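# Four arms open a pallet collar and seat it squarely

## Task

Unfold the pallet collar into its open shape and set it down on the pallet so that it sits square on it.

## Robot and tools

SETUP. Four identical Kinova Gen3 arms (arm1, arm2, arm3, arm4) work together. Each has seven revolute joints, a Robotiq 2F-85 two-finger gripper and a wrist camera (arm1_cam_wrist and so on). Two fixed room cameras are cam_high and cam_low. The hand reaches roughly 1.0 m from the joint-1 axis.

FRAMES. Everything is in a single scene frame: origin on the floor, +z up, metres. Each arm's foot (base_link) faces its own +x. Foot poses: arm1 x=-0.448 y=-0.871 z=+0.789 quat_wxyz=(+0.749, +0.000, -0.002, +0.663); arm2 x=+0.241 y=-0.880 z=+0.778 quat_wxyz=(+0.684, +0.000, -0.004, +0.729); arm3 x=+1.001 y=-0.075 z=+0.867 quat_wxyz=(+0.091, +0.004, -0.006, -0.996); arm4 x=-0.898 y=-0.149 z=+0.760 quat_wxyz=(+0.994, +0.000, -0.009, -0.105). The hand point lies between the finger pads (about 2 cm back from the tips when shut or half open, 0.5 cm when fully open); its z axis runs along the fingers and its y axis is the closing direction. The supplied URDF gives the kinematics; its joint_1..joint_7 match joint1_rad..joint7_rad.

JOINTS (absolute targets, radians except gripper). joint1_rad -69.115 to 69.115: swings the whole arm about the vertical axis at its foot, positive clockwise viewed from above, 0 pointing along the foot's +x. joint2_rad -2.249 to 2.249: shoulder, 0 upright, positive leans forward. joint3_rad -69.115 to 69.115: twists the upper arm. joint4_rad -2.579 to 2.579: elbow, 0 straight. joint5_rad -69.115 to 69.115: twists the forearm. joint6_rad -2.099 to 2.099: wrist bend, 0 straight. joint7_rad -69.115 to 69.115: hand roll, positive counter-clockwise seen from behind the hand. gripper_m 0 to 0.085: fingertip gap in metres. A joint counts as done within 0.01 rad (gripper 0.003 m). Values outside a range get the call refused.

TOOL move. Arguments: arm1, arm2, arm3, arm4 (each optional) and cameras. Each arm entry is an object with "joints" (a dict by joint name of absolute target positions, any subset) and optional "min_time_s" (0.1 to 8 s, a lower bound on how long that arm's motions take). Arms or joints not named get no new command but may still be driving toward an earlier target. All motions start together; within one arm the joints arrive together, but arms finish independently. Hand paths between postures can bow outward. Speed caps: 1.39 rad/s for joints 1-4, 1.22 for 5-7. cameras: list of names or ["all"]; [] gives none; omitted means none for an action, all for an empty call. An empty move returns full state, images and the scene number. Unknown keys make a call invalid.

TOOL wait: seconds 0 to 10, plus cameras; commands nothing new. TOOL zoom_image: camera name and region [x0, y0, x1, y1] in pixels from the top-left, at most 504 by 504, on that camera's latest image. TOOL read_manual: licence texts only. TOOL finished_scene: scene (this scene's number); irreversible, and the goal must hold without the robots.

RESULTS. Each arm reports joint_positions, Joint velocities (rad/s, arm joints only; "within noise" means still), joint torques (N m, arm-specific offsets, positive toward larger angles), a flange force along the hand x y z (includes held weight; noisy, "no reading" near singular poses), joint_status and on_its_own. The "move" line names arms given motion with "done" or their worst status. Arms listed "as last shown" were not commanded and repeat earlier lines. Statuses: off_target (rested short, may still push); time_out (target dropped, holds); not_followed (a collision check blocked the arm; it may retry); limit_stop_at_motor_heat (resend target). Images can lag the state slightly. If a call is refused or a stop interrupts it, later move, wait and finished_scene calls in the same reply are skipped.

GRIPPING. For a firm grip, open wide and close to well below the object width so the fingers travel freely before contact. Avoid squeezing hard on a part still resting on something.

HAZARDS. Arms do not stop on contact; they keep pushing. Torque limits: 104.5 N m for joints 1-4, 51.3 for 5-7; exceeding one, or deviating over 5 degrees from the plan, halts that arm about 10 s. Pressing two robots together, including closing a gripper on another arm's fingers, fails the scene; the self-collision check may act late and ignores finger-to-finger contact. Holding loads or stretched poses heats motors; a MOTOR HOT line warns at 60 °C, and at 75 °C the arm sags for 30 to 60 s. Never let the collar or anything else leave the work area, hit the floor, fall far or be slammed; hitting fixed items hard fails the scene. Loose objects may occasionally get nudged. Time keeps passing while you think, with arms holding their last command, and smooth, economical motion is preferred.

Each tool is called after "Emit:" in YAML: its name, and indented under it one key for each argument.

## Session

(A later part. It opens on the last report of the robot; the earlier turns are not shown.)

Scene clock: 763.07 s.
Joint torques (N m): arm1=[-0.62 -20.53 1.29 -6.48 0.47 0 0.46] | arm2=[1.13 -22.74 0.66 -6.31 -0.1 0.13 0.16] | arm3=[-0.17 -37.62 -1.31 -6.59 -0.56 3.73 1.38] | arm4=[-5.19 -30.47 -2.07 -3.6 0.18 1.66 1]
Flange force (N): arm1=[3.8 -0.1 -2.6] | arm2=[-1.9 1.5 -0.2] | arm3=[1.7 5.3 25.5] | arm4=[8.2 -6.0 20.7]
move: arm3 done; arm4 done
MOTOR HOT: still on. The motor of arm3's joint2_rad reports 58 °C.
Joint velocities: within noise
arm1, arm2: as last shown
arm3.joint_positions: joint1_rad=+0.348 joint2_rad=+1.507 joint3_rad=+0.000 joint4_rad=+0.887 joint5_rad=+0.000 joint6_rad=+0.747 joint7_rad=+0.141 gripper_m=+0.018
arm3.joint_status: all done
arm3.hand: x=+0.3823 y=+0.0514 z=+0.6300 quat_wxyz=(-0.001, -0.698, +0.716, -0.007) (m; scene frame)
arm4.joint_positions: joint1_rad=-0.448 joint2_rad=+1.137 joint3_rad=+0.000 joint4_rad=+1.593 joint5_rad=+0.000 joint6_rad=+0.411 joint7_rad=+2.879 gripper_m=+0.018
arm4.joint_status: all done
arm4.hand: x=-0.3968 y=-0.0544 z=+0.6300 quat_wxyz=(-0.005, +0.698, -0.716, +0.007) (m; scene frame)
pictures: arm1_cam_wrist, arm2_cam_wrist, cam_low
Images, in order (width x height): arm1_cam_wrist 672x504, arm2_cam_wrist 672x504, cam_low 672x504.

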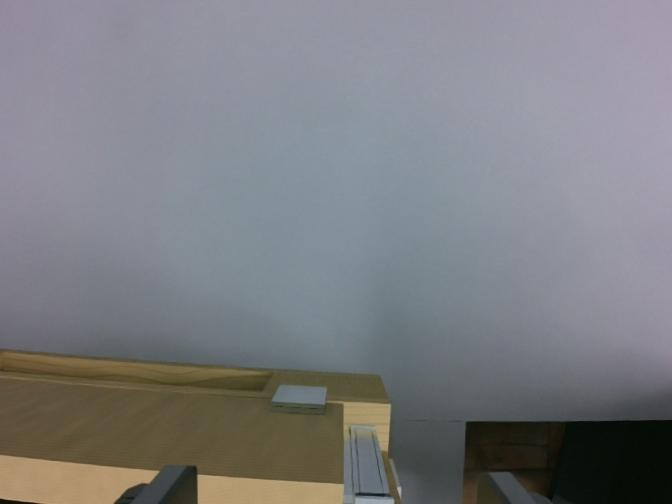

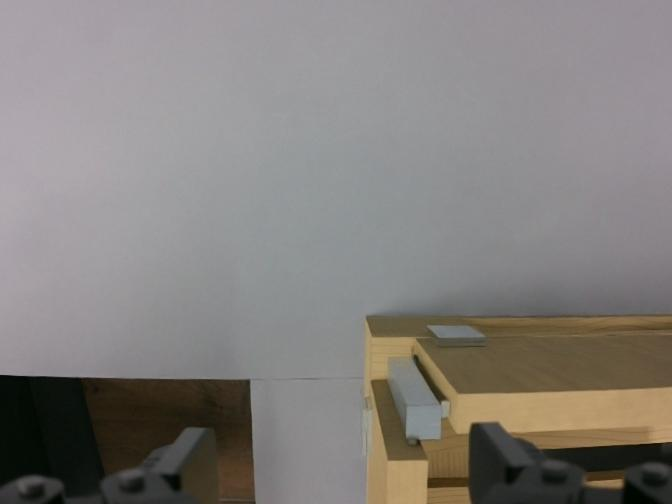

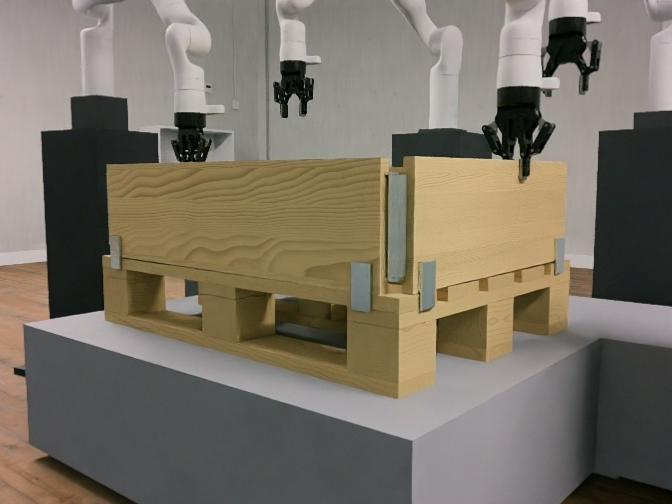

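Emit:
move:
  arm3: {"joints": {"joint1_rad": 0.3462, "joint2_rad": 1.5126, "joint4_rad": 0.8834, "joint6_rad": 0.7456, "joint7_rad": 0.1395}, "min_time_s": 1.0}
  arm4: {"joints": {"joint1_rad": -0.4465, "joint2_rad": 1.1427, "joint4_rad": 1.5909, "joint6_rad": 0.4079, "joint7_rad": 2.8811}, "min_time_s": 1.0}
  cameras: ["arm1_cam_wrist", "arm2_cam_wrist", "cam_low"]

Emit:
zoom_image:
  camera: "cam_low"
  region: [340, 220, 600, 320]

Emit:
zoom_image:
  camera: "arm2_cam_wrist"
  region: [340, 310, 540, 444]

Scene clock: 793.27 s.
Joint torques (N m): arm1=[-0.6 -20.54 1.28 -6.47 0.49 0 0.46] | arm2=[1.2 -22.67 0.64 -6.24 -0.13 0.15 0.14] | arm3=[-3.38 -30.67 -3.67 -6.69 -1.33 1.59 1.17] | arm4=[-5.06 -27.89 -1.31 -4.57 0.59 1.12 1.14]
Flange force (N): arm1=[3.7 -0.1 -2.6] | arm2=[-2.0 1.6 -0.3] | arm3=[-2.5 -1.7 9.1] | arm4=[8.7 -1.1 13.5]
move: arm3 done; arm4 done
MOTOR HOT: cleared for the motors of arm3.
Joint velocities: within noise
arm1, arm2: as last shown
arm3.joint_positions: joint1_rad=+0.346 joint2_rad=+1.513 joint3_rad=+0.000 joint4_rad=+0.883 joint5_rad=+0.000 joint6_rad=+0.746 joint7_rad=+0.139 gripper_m=+0.018
arm3.joint_status: all done
arm3.hand: x=+0.3823 y=+0.0504 z=+0.6275 quat_wxyz=(-0.001, -0.698, +0.716, -0.007) (m; scene frame)
arm4.joint_positions: joint1_rad=-0.446 joint2_rad=+1.143 joint3_rad=+0.000 joint4_rad=+1.591 joint5_rad=+0.000 joint6_rad=+0.408 joint7_rad=+2.881 gripper_m=+0.018
arm4.joint_status: all done
arm4.hand: x=-0.3967 y=-0.0554 z=+0.6275 quat_wxyz=(-0.005, +0.698, -0.716, +0.007) (m; scene frame)
pictures: arm1_cam_wrist, arm2_cam_wrist, cam_low
Images, in order (width x height): arm1_cam_wrist 672x504, arm2_cam_wrist 672x504, cam_low 672x504.

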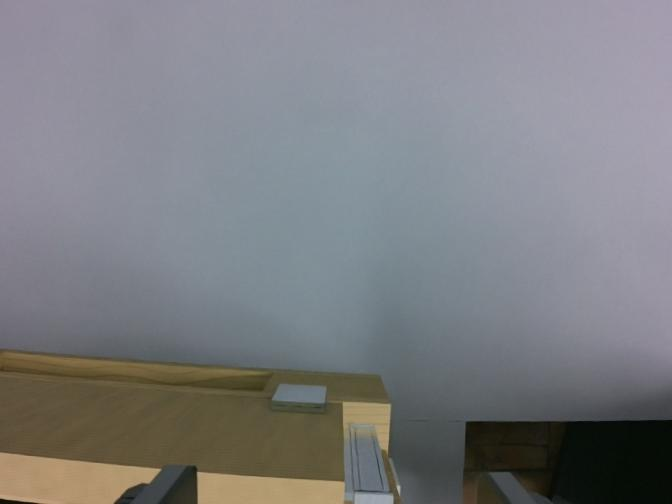

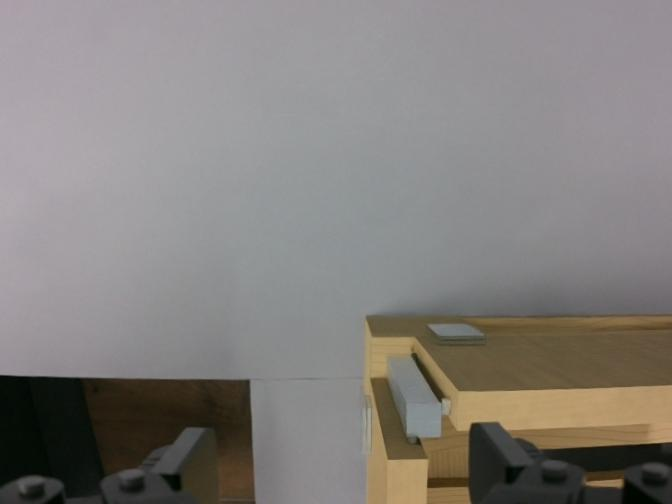

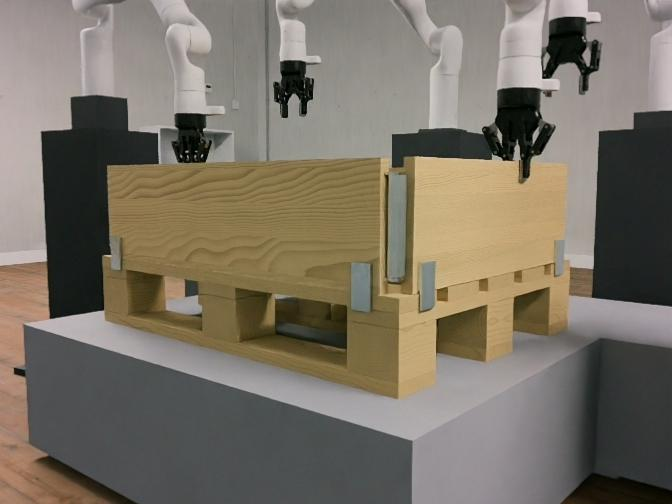

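Scaled by 1.938 from the camera's 672x504 image, which has a finer 960x720 frame.

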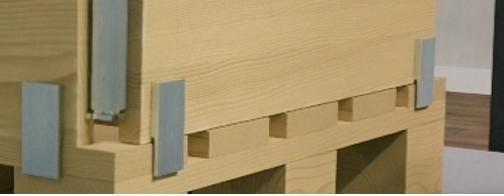

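Scaled by 2.520.

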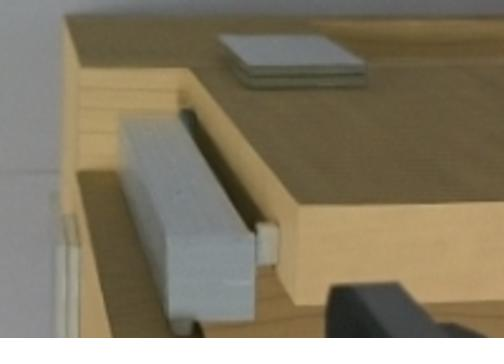

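Emit:
move:
  arm3: {"joints": {"joint1_rad": 0.3446, "joint2_rad": 1.5167, "joint4_rad": 0.8806, "joint6_rad": 0.7443, "joint7_rad": 0.1379}, "min_time_s": 1.0}
  arm4: {"joints": {"joint1_rad": -0.4446, "joint2_rad": 1.1469, "joint4_rad": 1.5899, "joint6_rad": 0.4047, "joint7_rad": 2.883}, "min_time_s": 1.0}
  cameras: ["arm1_cam_wrist", "arm2_cam_wrist", "cam_low", "cam_high"]

Emit:
zoom_image:
  camera: "cam_low"
  region: [340, 220, 600, 320]

Emit:
zoom_image:
  camera: "arm2_cam_wrist"
  region: [340, 310, 540, 444]

Emit:
zoom_image:
  camera: "arm1_cam_wrist"
  region: [230, 370, 430, 504]

Emit:
zoom_image:
  camera: "cam_low"
  region: [90, 220, 350, 320]

Scene clock: 803.43 s.
Joint torques (N m): arm1=[-0.61 -20.55 1.29 -6.45 0.46 -0.02 0.46] | arm2=[1.16 -22.76 0.68 -6.28 -0.11 0.17 0.18] | arm3=[-3.53 -22.13 -4.14 -6.08 -1.52 -0.41 1.15] | arm4=[-1.87 -20.48 2.55 -4.93 1.53 -0.5 1.2]
Flange force (N): arm1=[3.6 -0.1 -2.6] | arm2=[-2.0 1.6 -0.1] | arm3=[-1.8 -7.5 -9.4] | arm4=[3.3 4.2 -5.2]
move: arm3 done; arm4 done
Joint velocities: within noise
arm1, arm2: as last shown
arm3.joint_positions: joint1_rad=+0.345 joint2_rad=+1.517 joint3_rad=+0.000 joint4_rad=+0.881 joint5_rad=+0.000 joint6_rad=+0.744 joint7_rad=+0.138 gripper_m=+0.018
arm3.joint_status: all done
arm3.hand: x=+0.3823 y=+0.0494 z=+0.6255 quat_wxyz=(-0.001, -0.698, +0.716, -0.007) (m; scene frame)
arm4.joint_positions: joint1_rad=-0.445 joint2_rad=+1.147 joint3_rad=+0.000 joint4_rad=+1.590 joint5_rad=+0.000 joint6_rad=+0.405 joint7_rad=+2.883 gripper_m=+0.018
arm4.joint_status: all done
arm4.hand: x=-0.3967 y=-0.0564 z=+0.6255 quat_wxyz=(-0.005, +0.698, -0.716, +0.007) (m; scene frame)
pictures: arm1_cam_wrist, arm2_cam_wrist, cam_high, cam_low
Images, in order (width x height): arm1_cam_wrist 672x504, arm2_cam_wrist 672x504, cam_high 672x504, cam_low 672x504.

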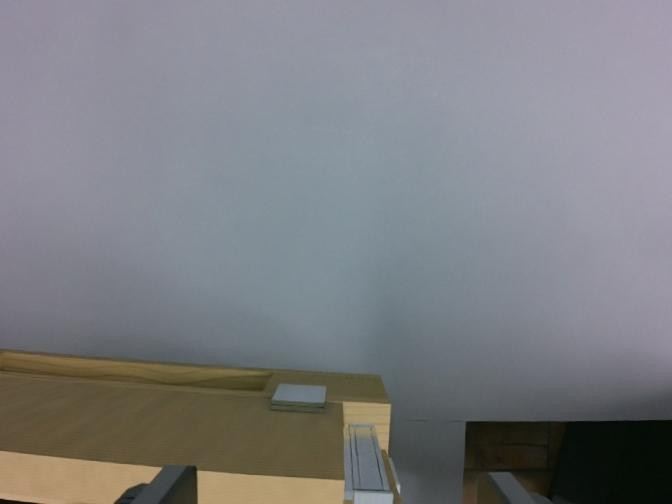

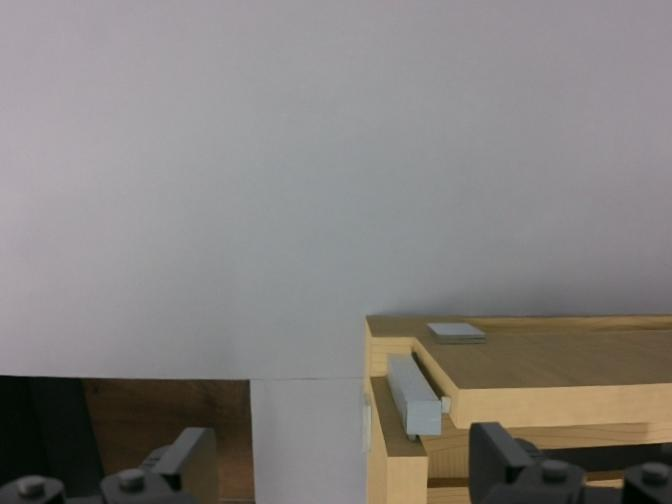

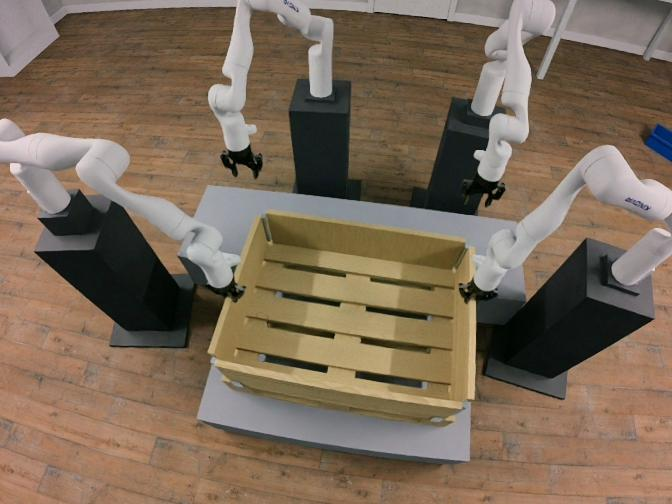

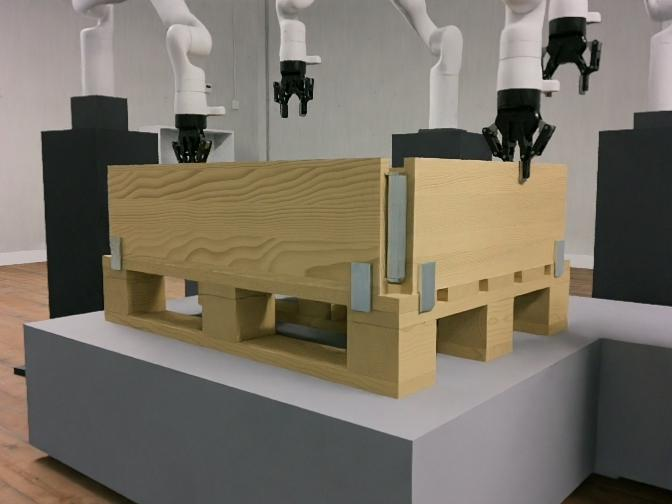

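Scaled by 1.938 from the camera's 672x504 image, which has a finer 960x720 frame.

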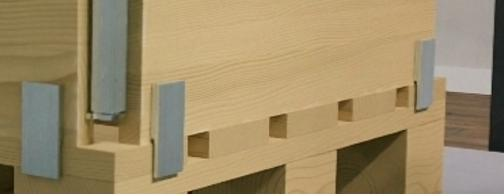

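Scaled by 2.520.

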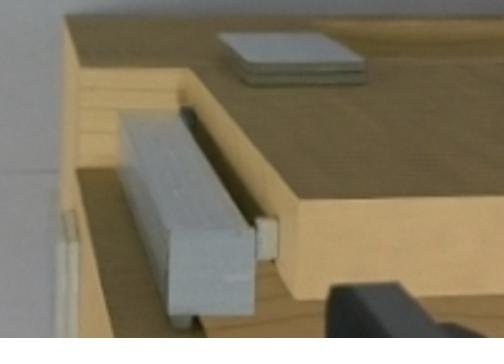

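Scaled by 2.520.

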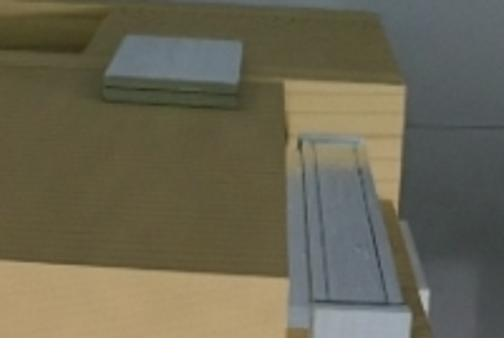

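Scaled by 1.938 from the camera's 672x504 image, which has a finer 960x720 frame.

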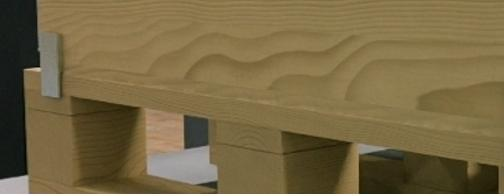

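Emit:
move:
  arm3: {"joints": {"gripper_m": 0.06}, "min_time_s": 1.0}
  arm4: {"joints": {"gripper_m": 0.06}, "min_time_s": 1.0}
  cameras: ["arm1_cam_wrist", "arm2_cam_wrist", "cam_low", "cam_high"]

Emit:
zoom_image:
  camera: "cam_low"
  region: [340, 220, 600, 320]

Emit:
zoom_image:
  camera: "arm2_cam_wrist"
  region: [340, 310, 540, 504]

Emit:
zoom_image:
  camera: "arm1_cam_wrist"
  region: [230, 370, 430, 504]

Scene clock: 813.43 s.
Joint torques (N m): arm1=[-0.59 -20.53 1.29 -6.47 0.46 0 0.47] | arm2=[1.21 -22.71 0.63 -6.3 -0.12 0.12 0.2] | arm3=[0.13 -25.45 -0.18 -6.42 -0.2 0.2 0.31] | arm4=[-0.76 -21.73 1.72 -4.51 0.24 -0.11 0.48]
Flange force (N): arm1=[3.7 -0.1 -2.6] | arm2=[-2.0 1.7 -0.2] | arm3=[2.2 -4.6 -2.5] | arm4=[2.3 2.8 -1.6]
move: arm3 done; arm4 done
Joint velocities: within noise
arm1.joint_positions: joint1_rad=-0.042 joint2_rad=+0.893 joint3_rad=+0.000 joint4_rad=+1.487 joint5_rad=+0.000 joint6_rad=+0.761 joint7_rad=+1.650 gripper_m=+0.065
arm1.joint_status: not commanded
arm1.hand: x=-0.3798 y=-0.3299 z=+0.8004 quat_wxyz=(-0.002, +0.707, -0.707, +0.000) (m; scene frame)
arm2.joint_positions: joint1_rad=+0.318 joint2_rad=+0.929 joint3_rad=+0.000 joint4_rad=+1.355 joint5_rad=+0.000 joint6_rad=+0.858 joint7_rad=+1.826 gripper_m=+0.065
arm2.joint_status: not commanded
arm2.hand: x=+0.4098 y=-0.3301 z=+0.8018 quat_wxyz=(-0.004, +0.707, -0.707, +0.000) (m; scene frame)
arm3.joint_positions: joint1_rad=+0.345 joint2_rad=+1.517 joint3_rad=+0.000 joint4_rad=+0.881 joint5_rad=+0.000 joint6_rad=+0.744 joint7_rad=+0.138 gripper_m=+0.060
arm3.joint_status: all done
arm3.hand: x=+0.3824 y=+0.0494 z=+0.6255 quat_wxyz=(-0.001, -0.698, +0.716, -0.007) (m; scene frame)
arm4.joint_positions: joint1_rad=-0.445 joint2_rad=+1.147 joint3_rad=+0.000 joint4_rad=+1.590 joint5_rad=+0.000 joint6_rad=+0.405 joint7_rad=+2.883 gripper_m=+0.060
arm4.joint_status: all done
arm4.hand: x=-0.3966 y=-0.0564 z=+0.6255 quat_wxyz=(-0.005, +0.698, -0.716, +0.007) (m; scene frame)
pictures: arm1_cam_wrist, arm2_cam_wrist, cam_high, cam_low
Images, in order (width x height): arm1_cam_wrist 672x504, arm2_cam_wrist 672x504, cam_high 672x504, cam_low 672x504.

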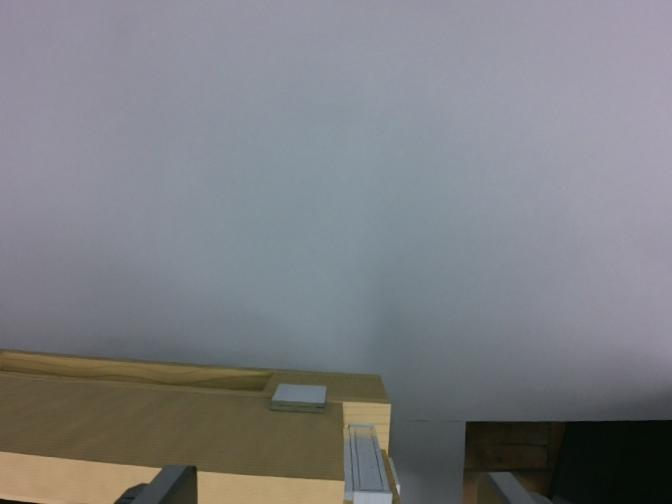

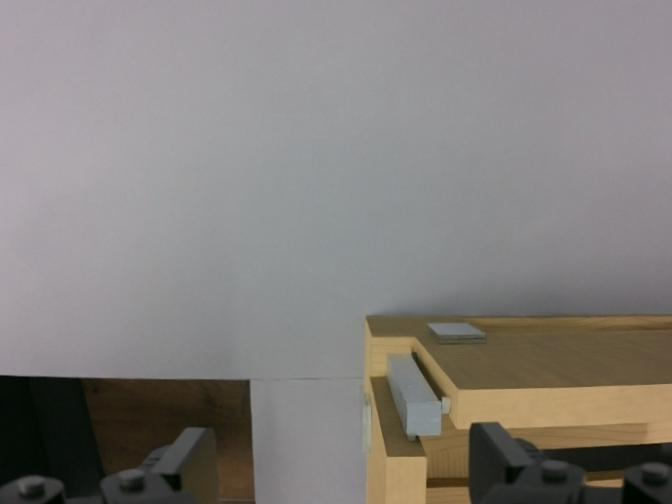

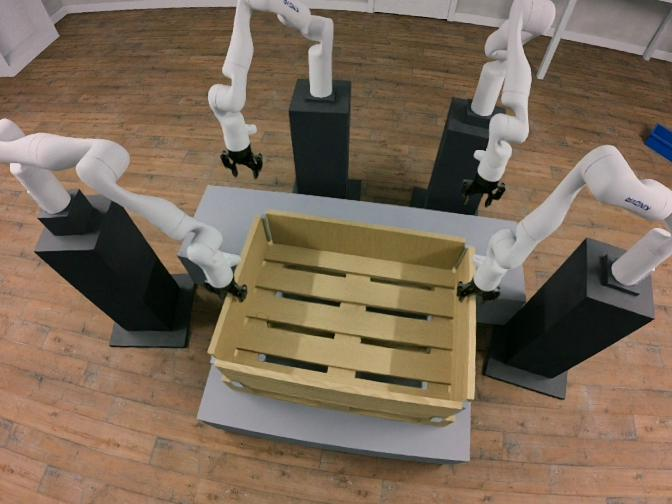

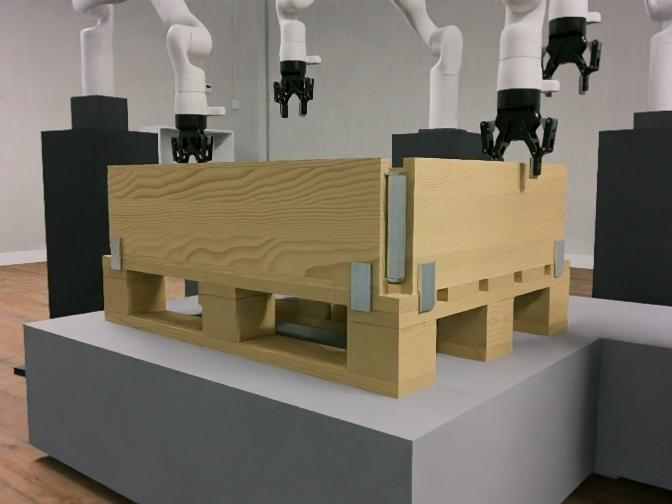

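Scaled by 1.938 from the camera's 672x504 image, which has a finer 960x720 frame.

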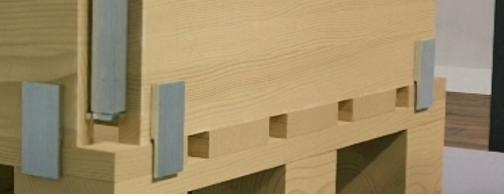

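Scaled by 2.520.

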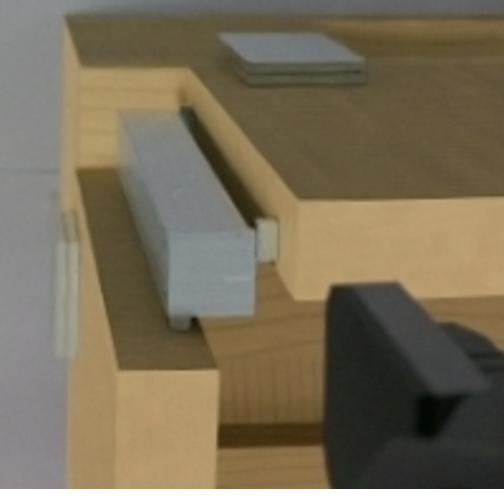

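Scaled by 2.520.

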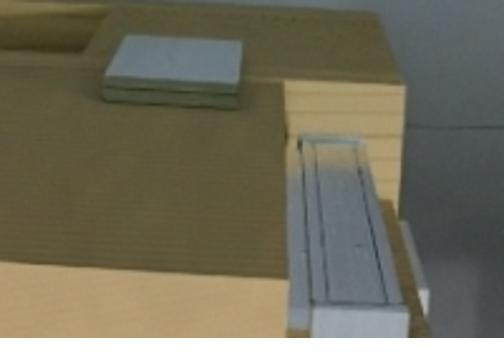

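Emit:
move:
  arm3: {"joints": {"joint2_rad": 1.3582, "joint4_rad": 1.0001, "joint6_rad": 0.7833}, "min_time_s": 1.8}
  arm4: {"joints": {"joint2_rad": 0.9872, "joint4_rad": 1.6374, "joint6_rad": 0.517}, "min_time_s": 1.8}
  cameras: ["all"]

Emit:
zoom_image:
  camera: "cam_low"
  region: [340, 220, 600, 320]

Emit:
zoom_image:
  camera: "arm2_cam_wrist"
  region: [340, 310, 540, 504]

Emit:
zoom_image:
  camera: "cam_low"
  region: [90, 220, 350, 320]

Emit:
zoom_image:
  camera: "cam_high"
  region: [190, 200, 500, 440]

Scene clock: 827.13 s.
Joint torques (N m): arm1=[-0.59 -20.54 1.31 -6.49 0.44 -0.02 0.46] | arm2=[1.2 -22.74 0.7 -6.29 -0.14 0.12 0.14] | arm3=[0.14 -25.35 -0.18 -6.69 -0.21 0.21 0.34] | arm4=[-0.7 -21.1 1.56 -5.43 0.17 -0.02 0.53]
Flange force (N): arm1=[3.8 -0.1 -2.6] | arm2=[-2.0 1.6 -0.2] | arm3=[2.2 -4.3 -1.7] | arm4=[2.1 3.2 -0.8]
move: arm3 done; arm4 done
Joint velocities: within noise
arm1, arm2: as last shown
arm3.joint_positions: joint1_rad=+0.345 joint2_rad=+1.358 joint3_rad=+0.000 joint4_rad=+1.000 joint5_rad=+0.000 joint6_rad=+0.783 joint7_rad=+0.138 gripper_m=+0.060
arm3.joint_status: all done
arm3.hand: x=+0.3817 y=+0.0502 z=+0.7000 quat_wxyz=(-0.001, -0.698, +0.716, -0.007) (m; scene frame)
arm4.joint_positions: joint1_rad=-0.445 joint2_rad=+0.987 joint3_rad=+0.000 joint4_rad=+1.637 joint5_rad=+0.000 joint6_rad=+0.517 joint7_rad=+2.883 gripper_m=+0.060
arm4.joint_status: all done
arm4.hand: x=-0.3988 y=-0.0564 z=+0.6999 quat_wxyz=(-0.005, +0.698, -0.716, +0.007) (m; scene frame)
pictures: arm1_cam_wrist, arm2_cam_wrist, arm3_cam_wrist, arm4_cam_wrist, cam_high, cam_low
Images, in order (width x height): arm1_cam_wrist 672x504, arm2_cam_wrist 672x504, arm3_cam_wrist 672x504, arm4_cam_wrist 672x504, cam_high 672x504, cam_low 672x504.

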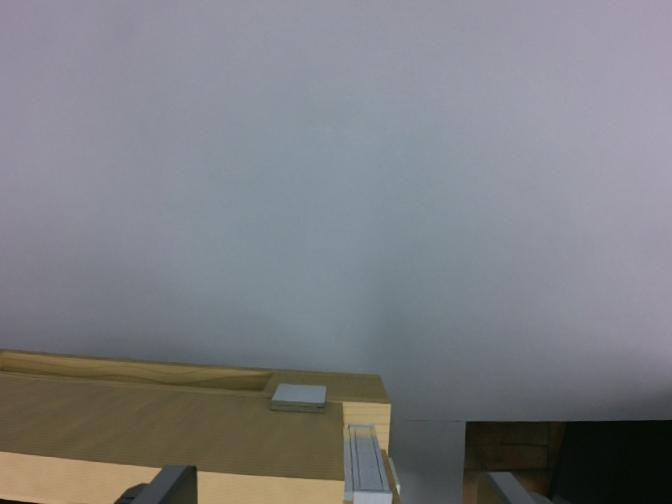

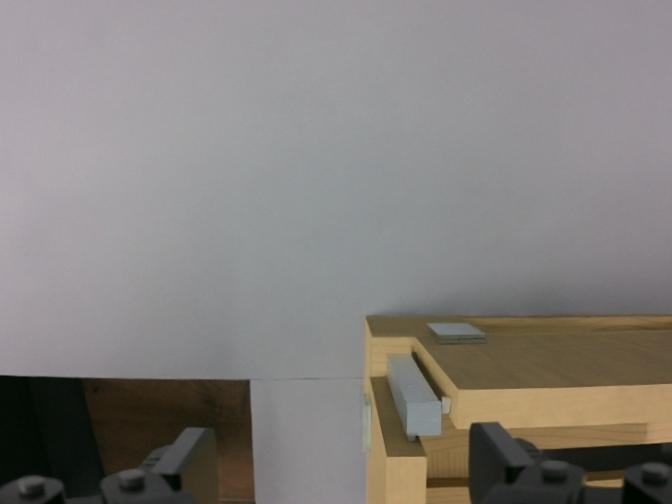

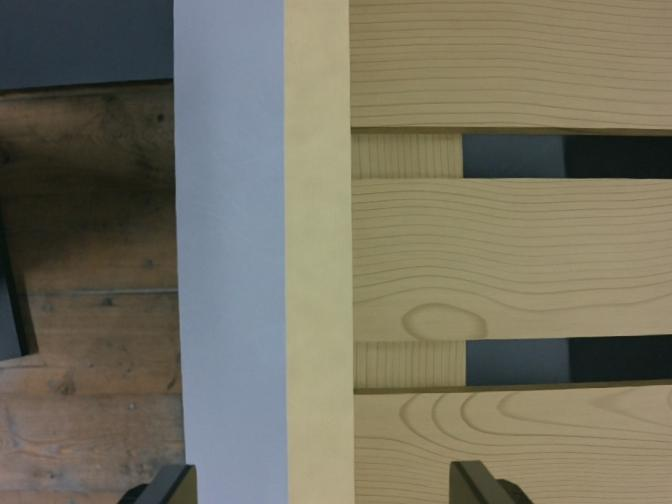

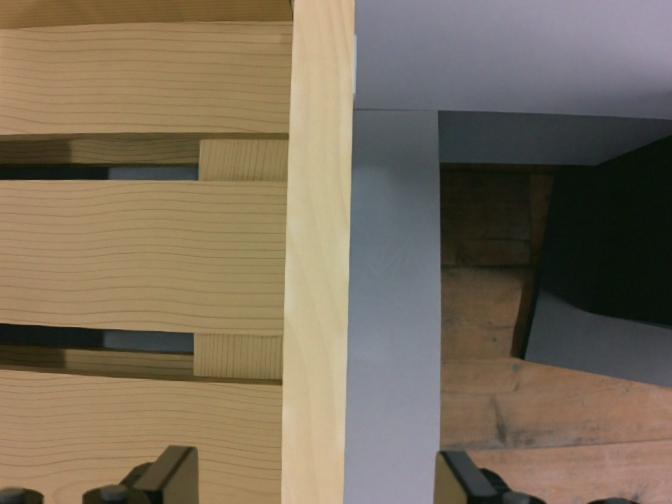

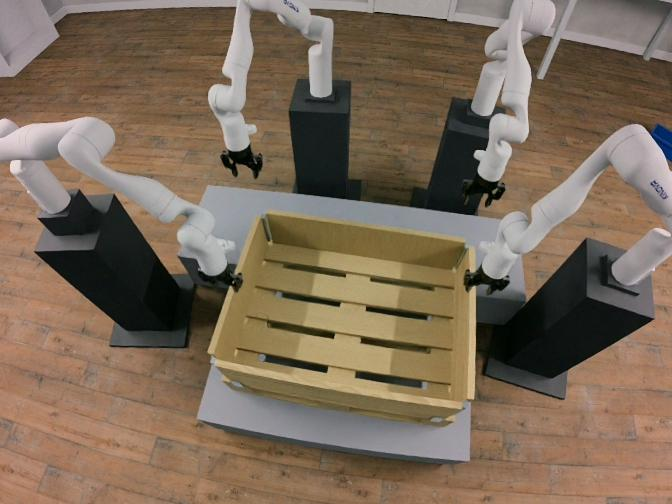

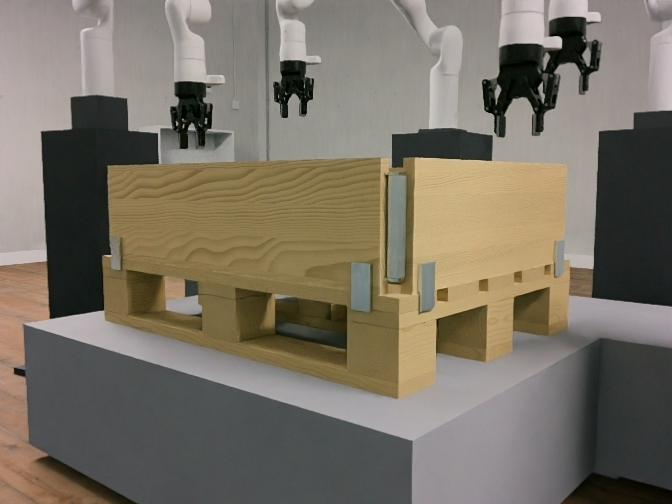

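Scaled by 1.938 from the camera's 672x504 image, which has a finer 960x720 frame.

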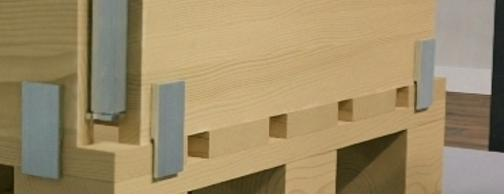

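Scaled by 2.520.

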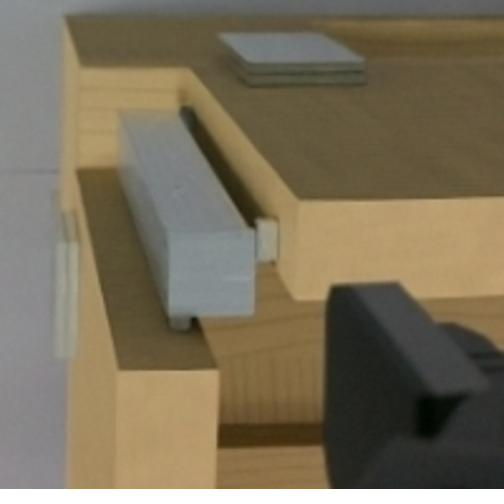

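Scaled by 1.938 from the camera's 672x504 image, which has a finer 960x720 frame.

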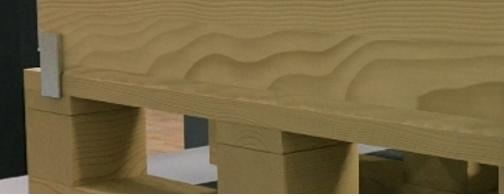

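Scaled by 1.626 from the camera's 672x504 image, which has a finer 960x720 frame.

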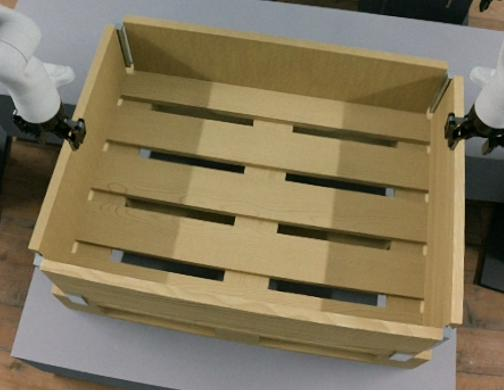

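Emit:
finished_scene:
  scene: 2

The scene is finished: the task was done.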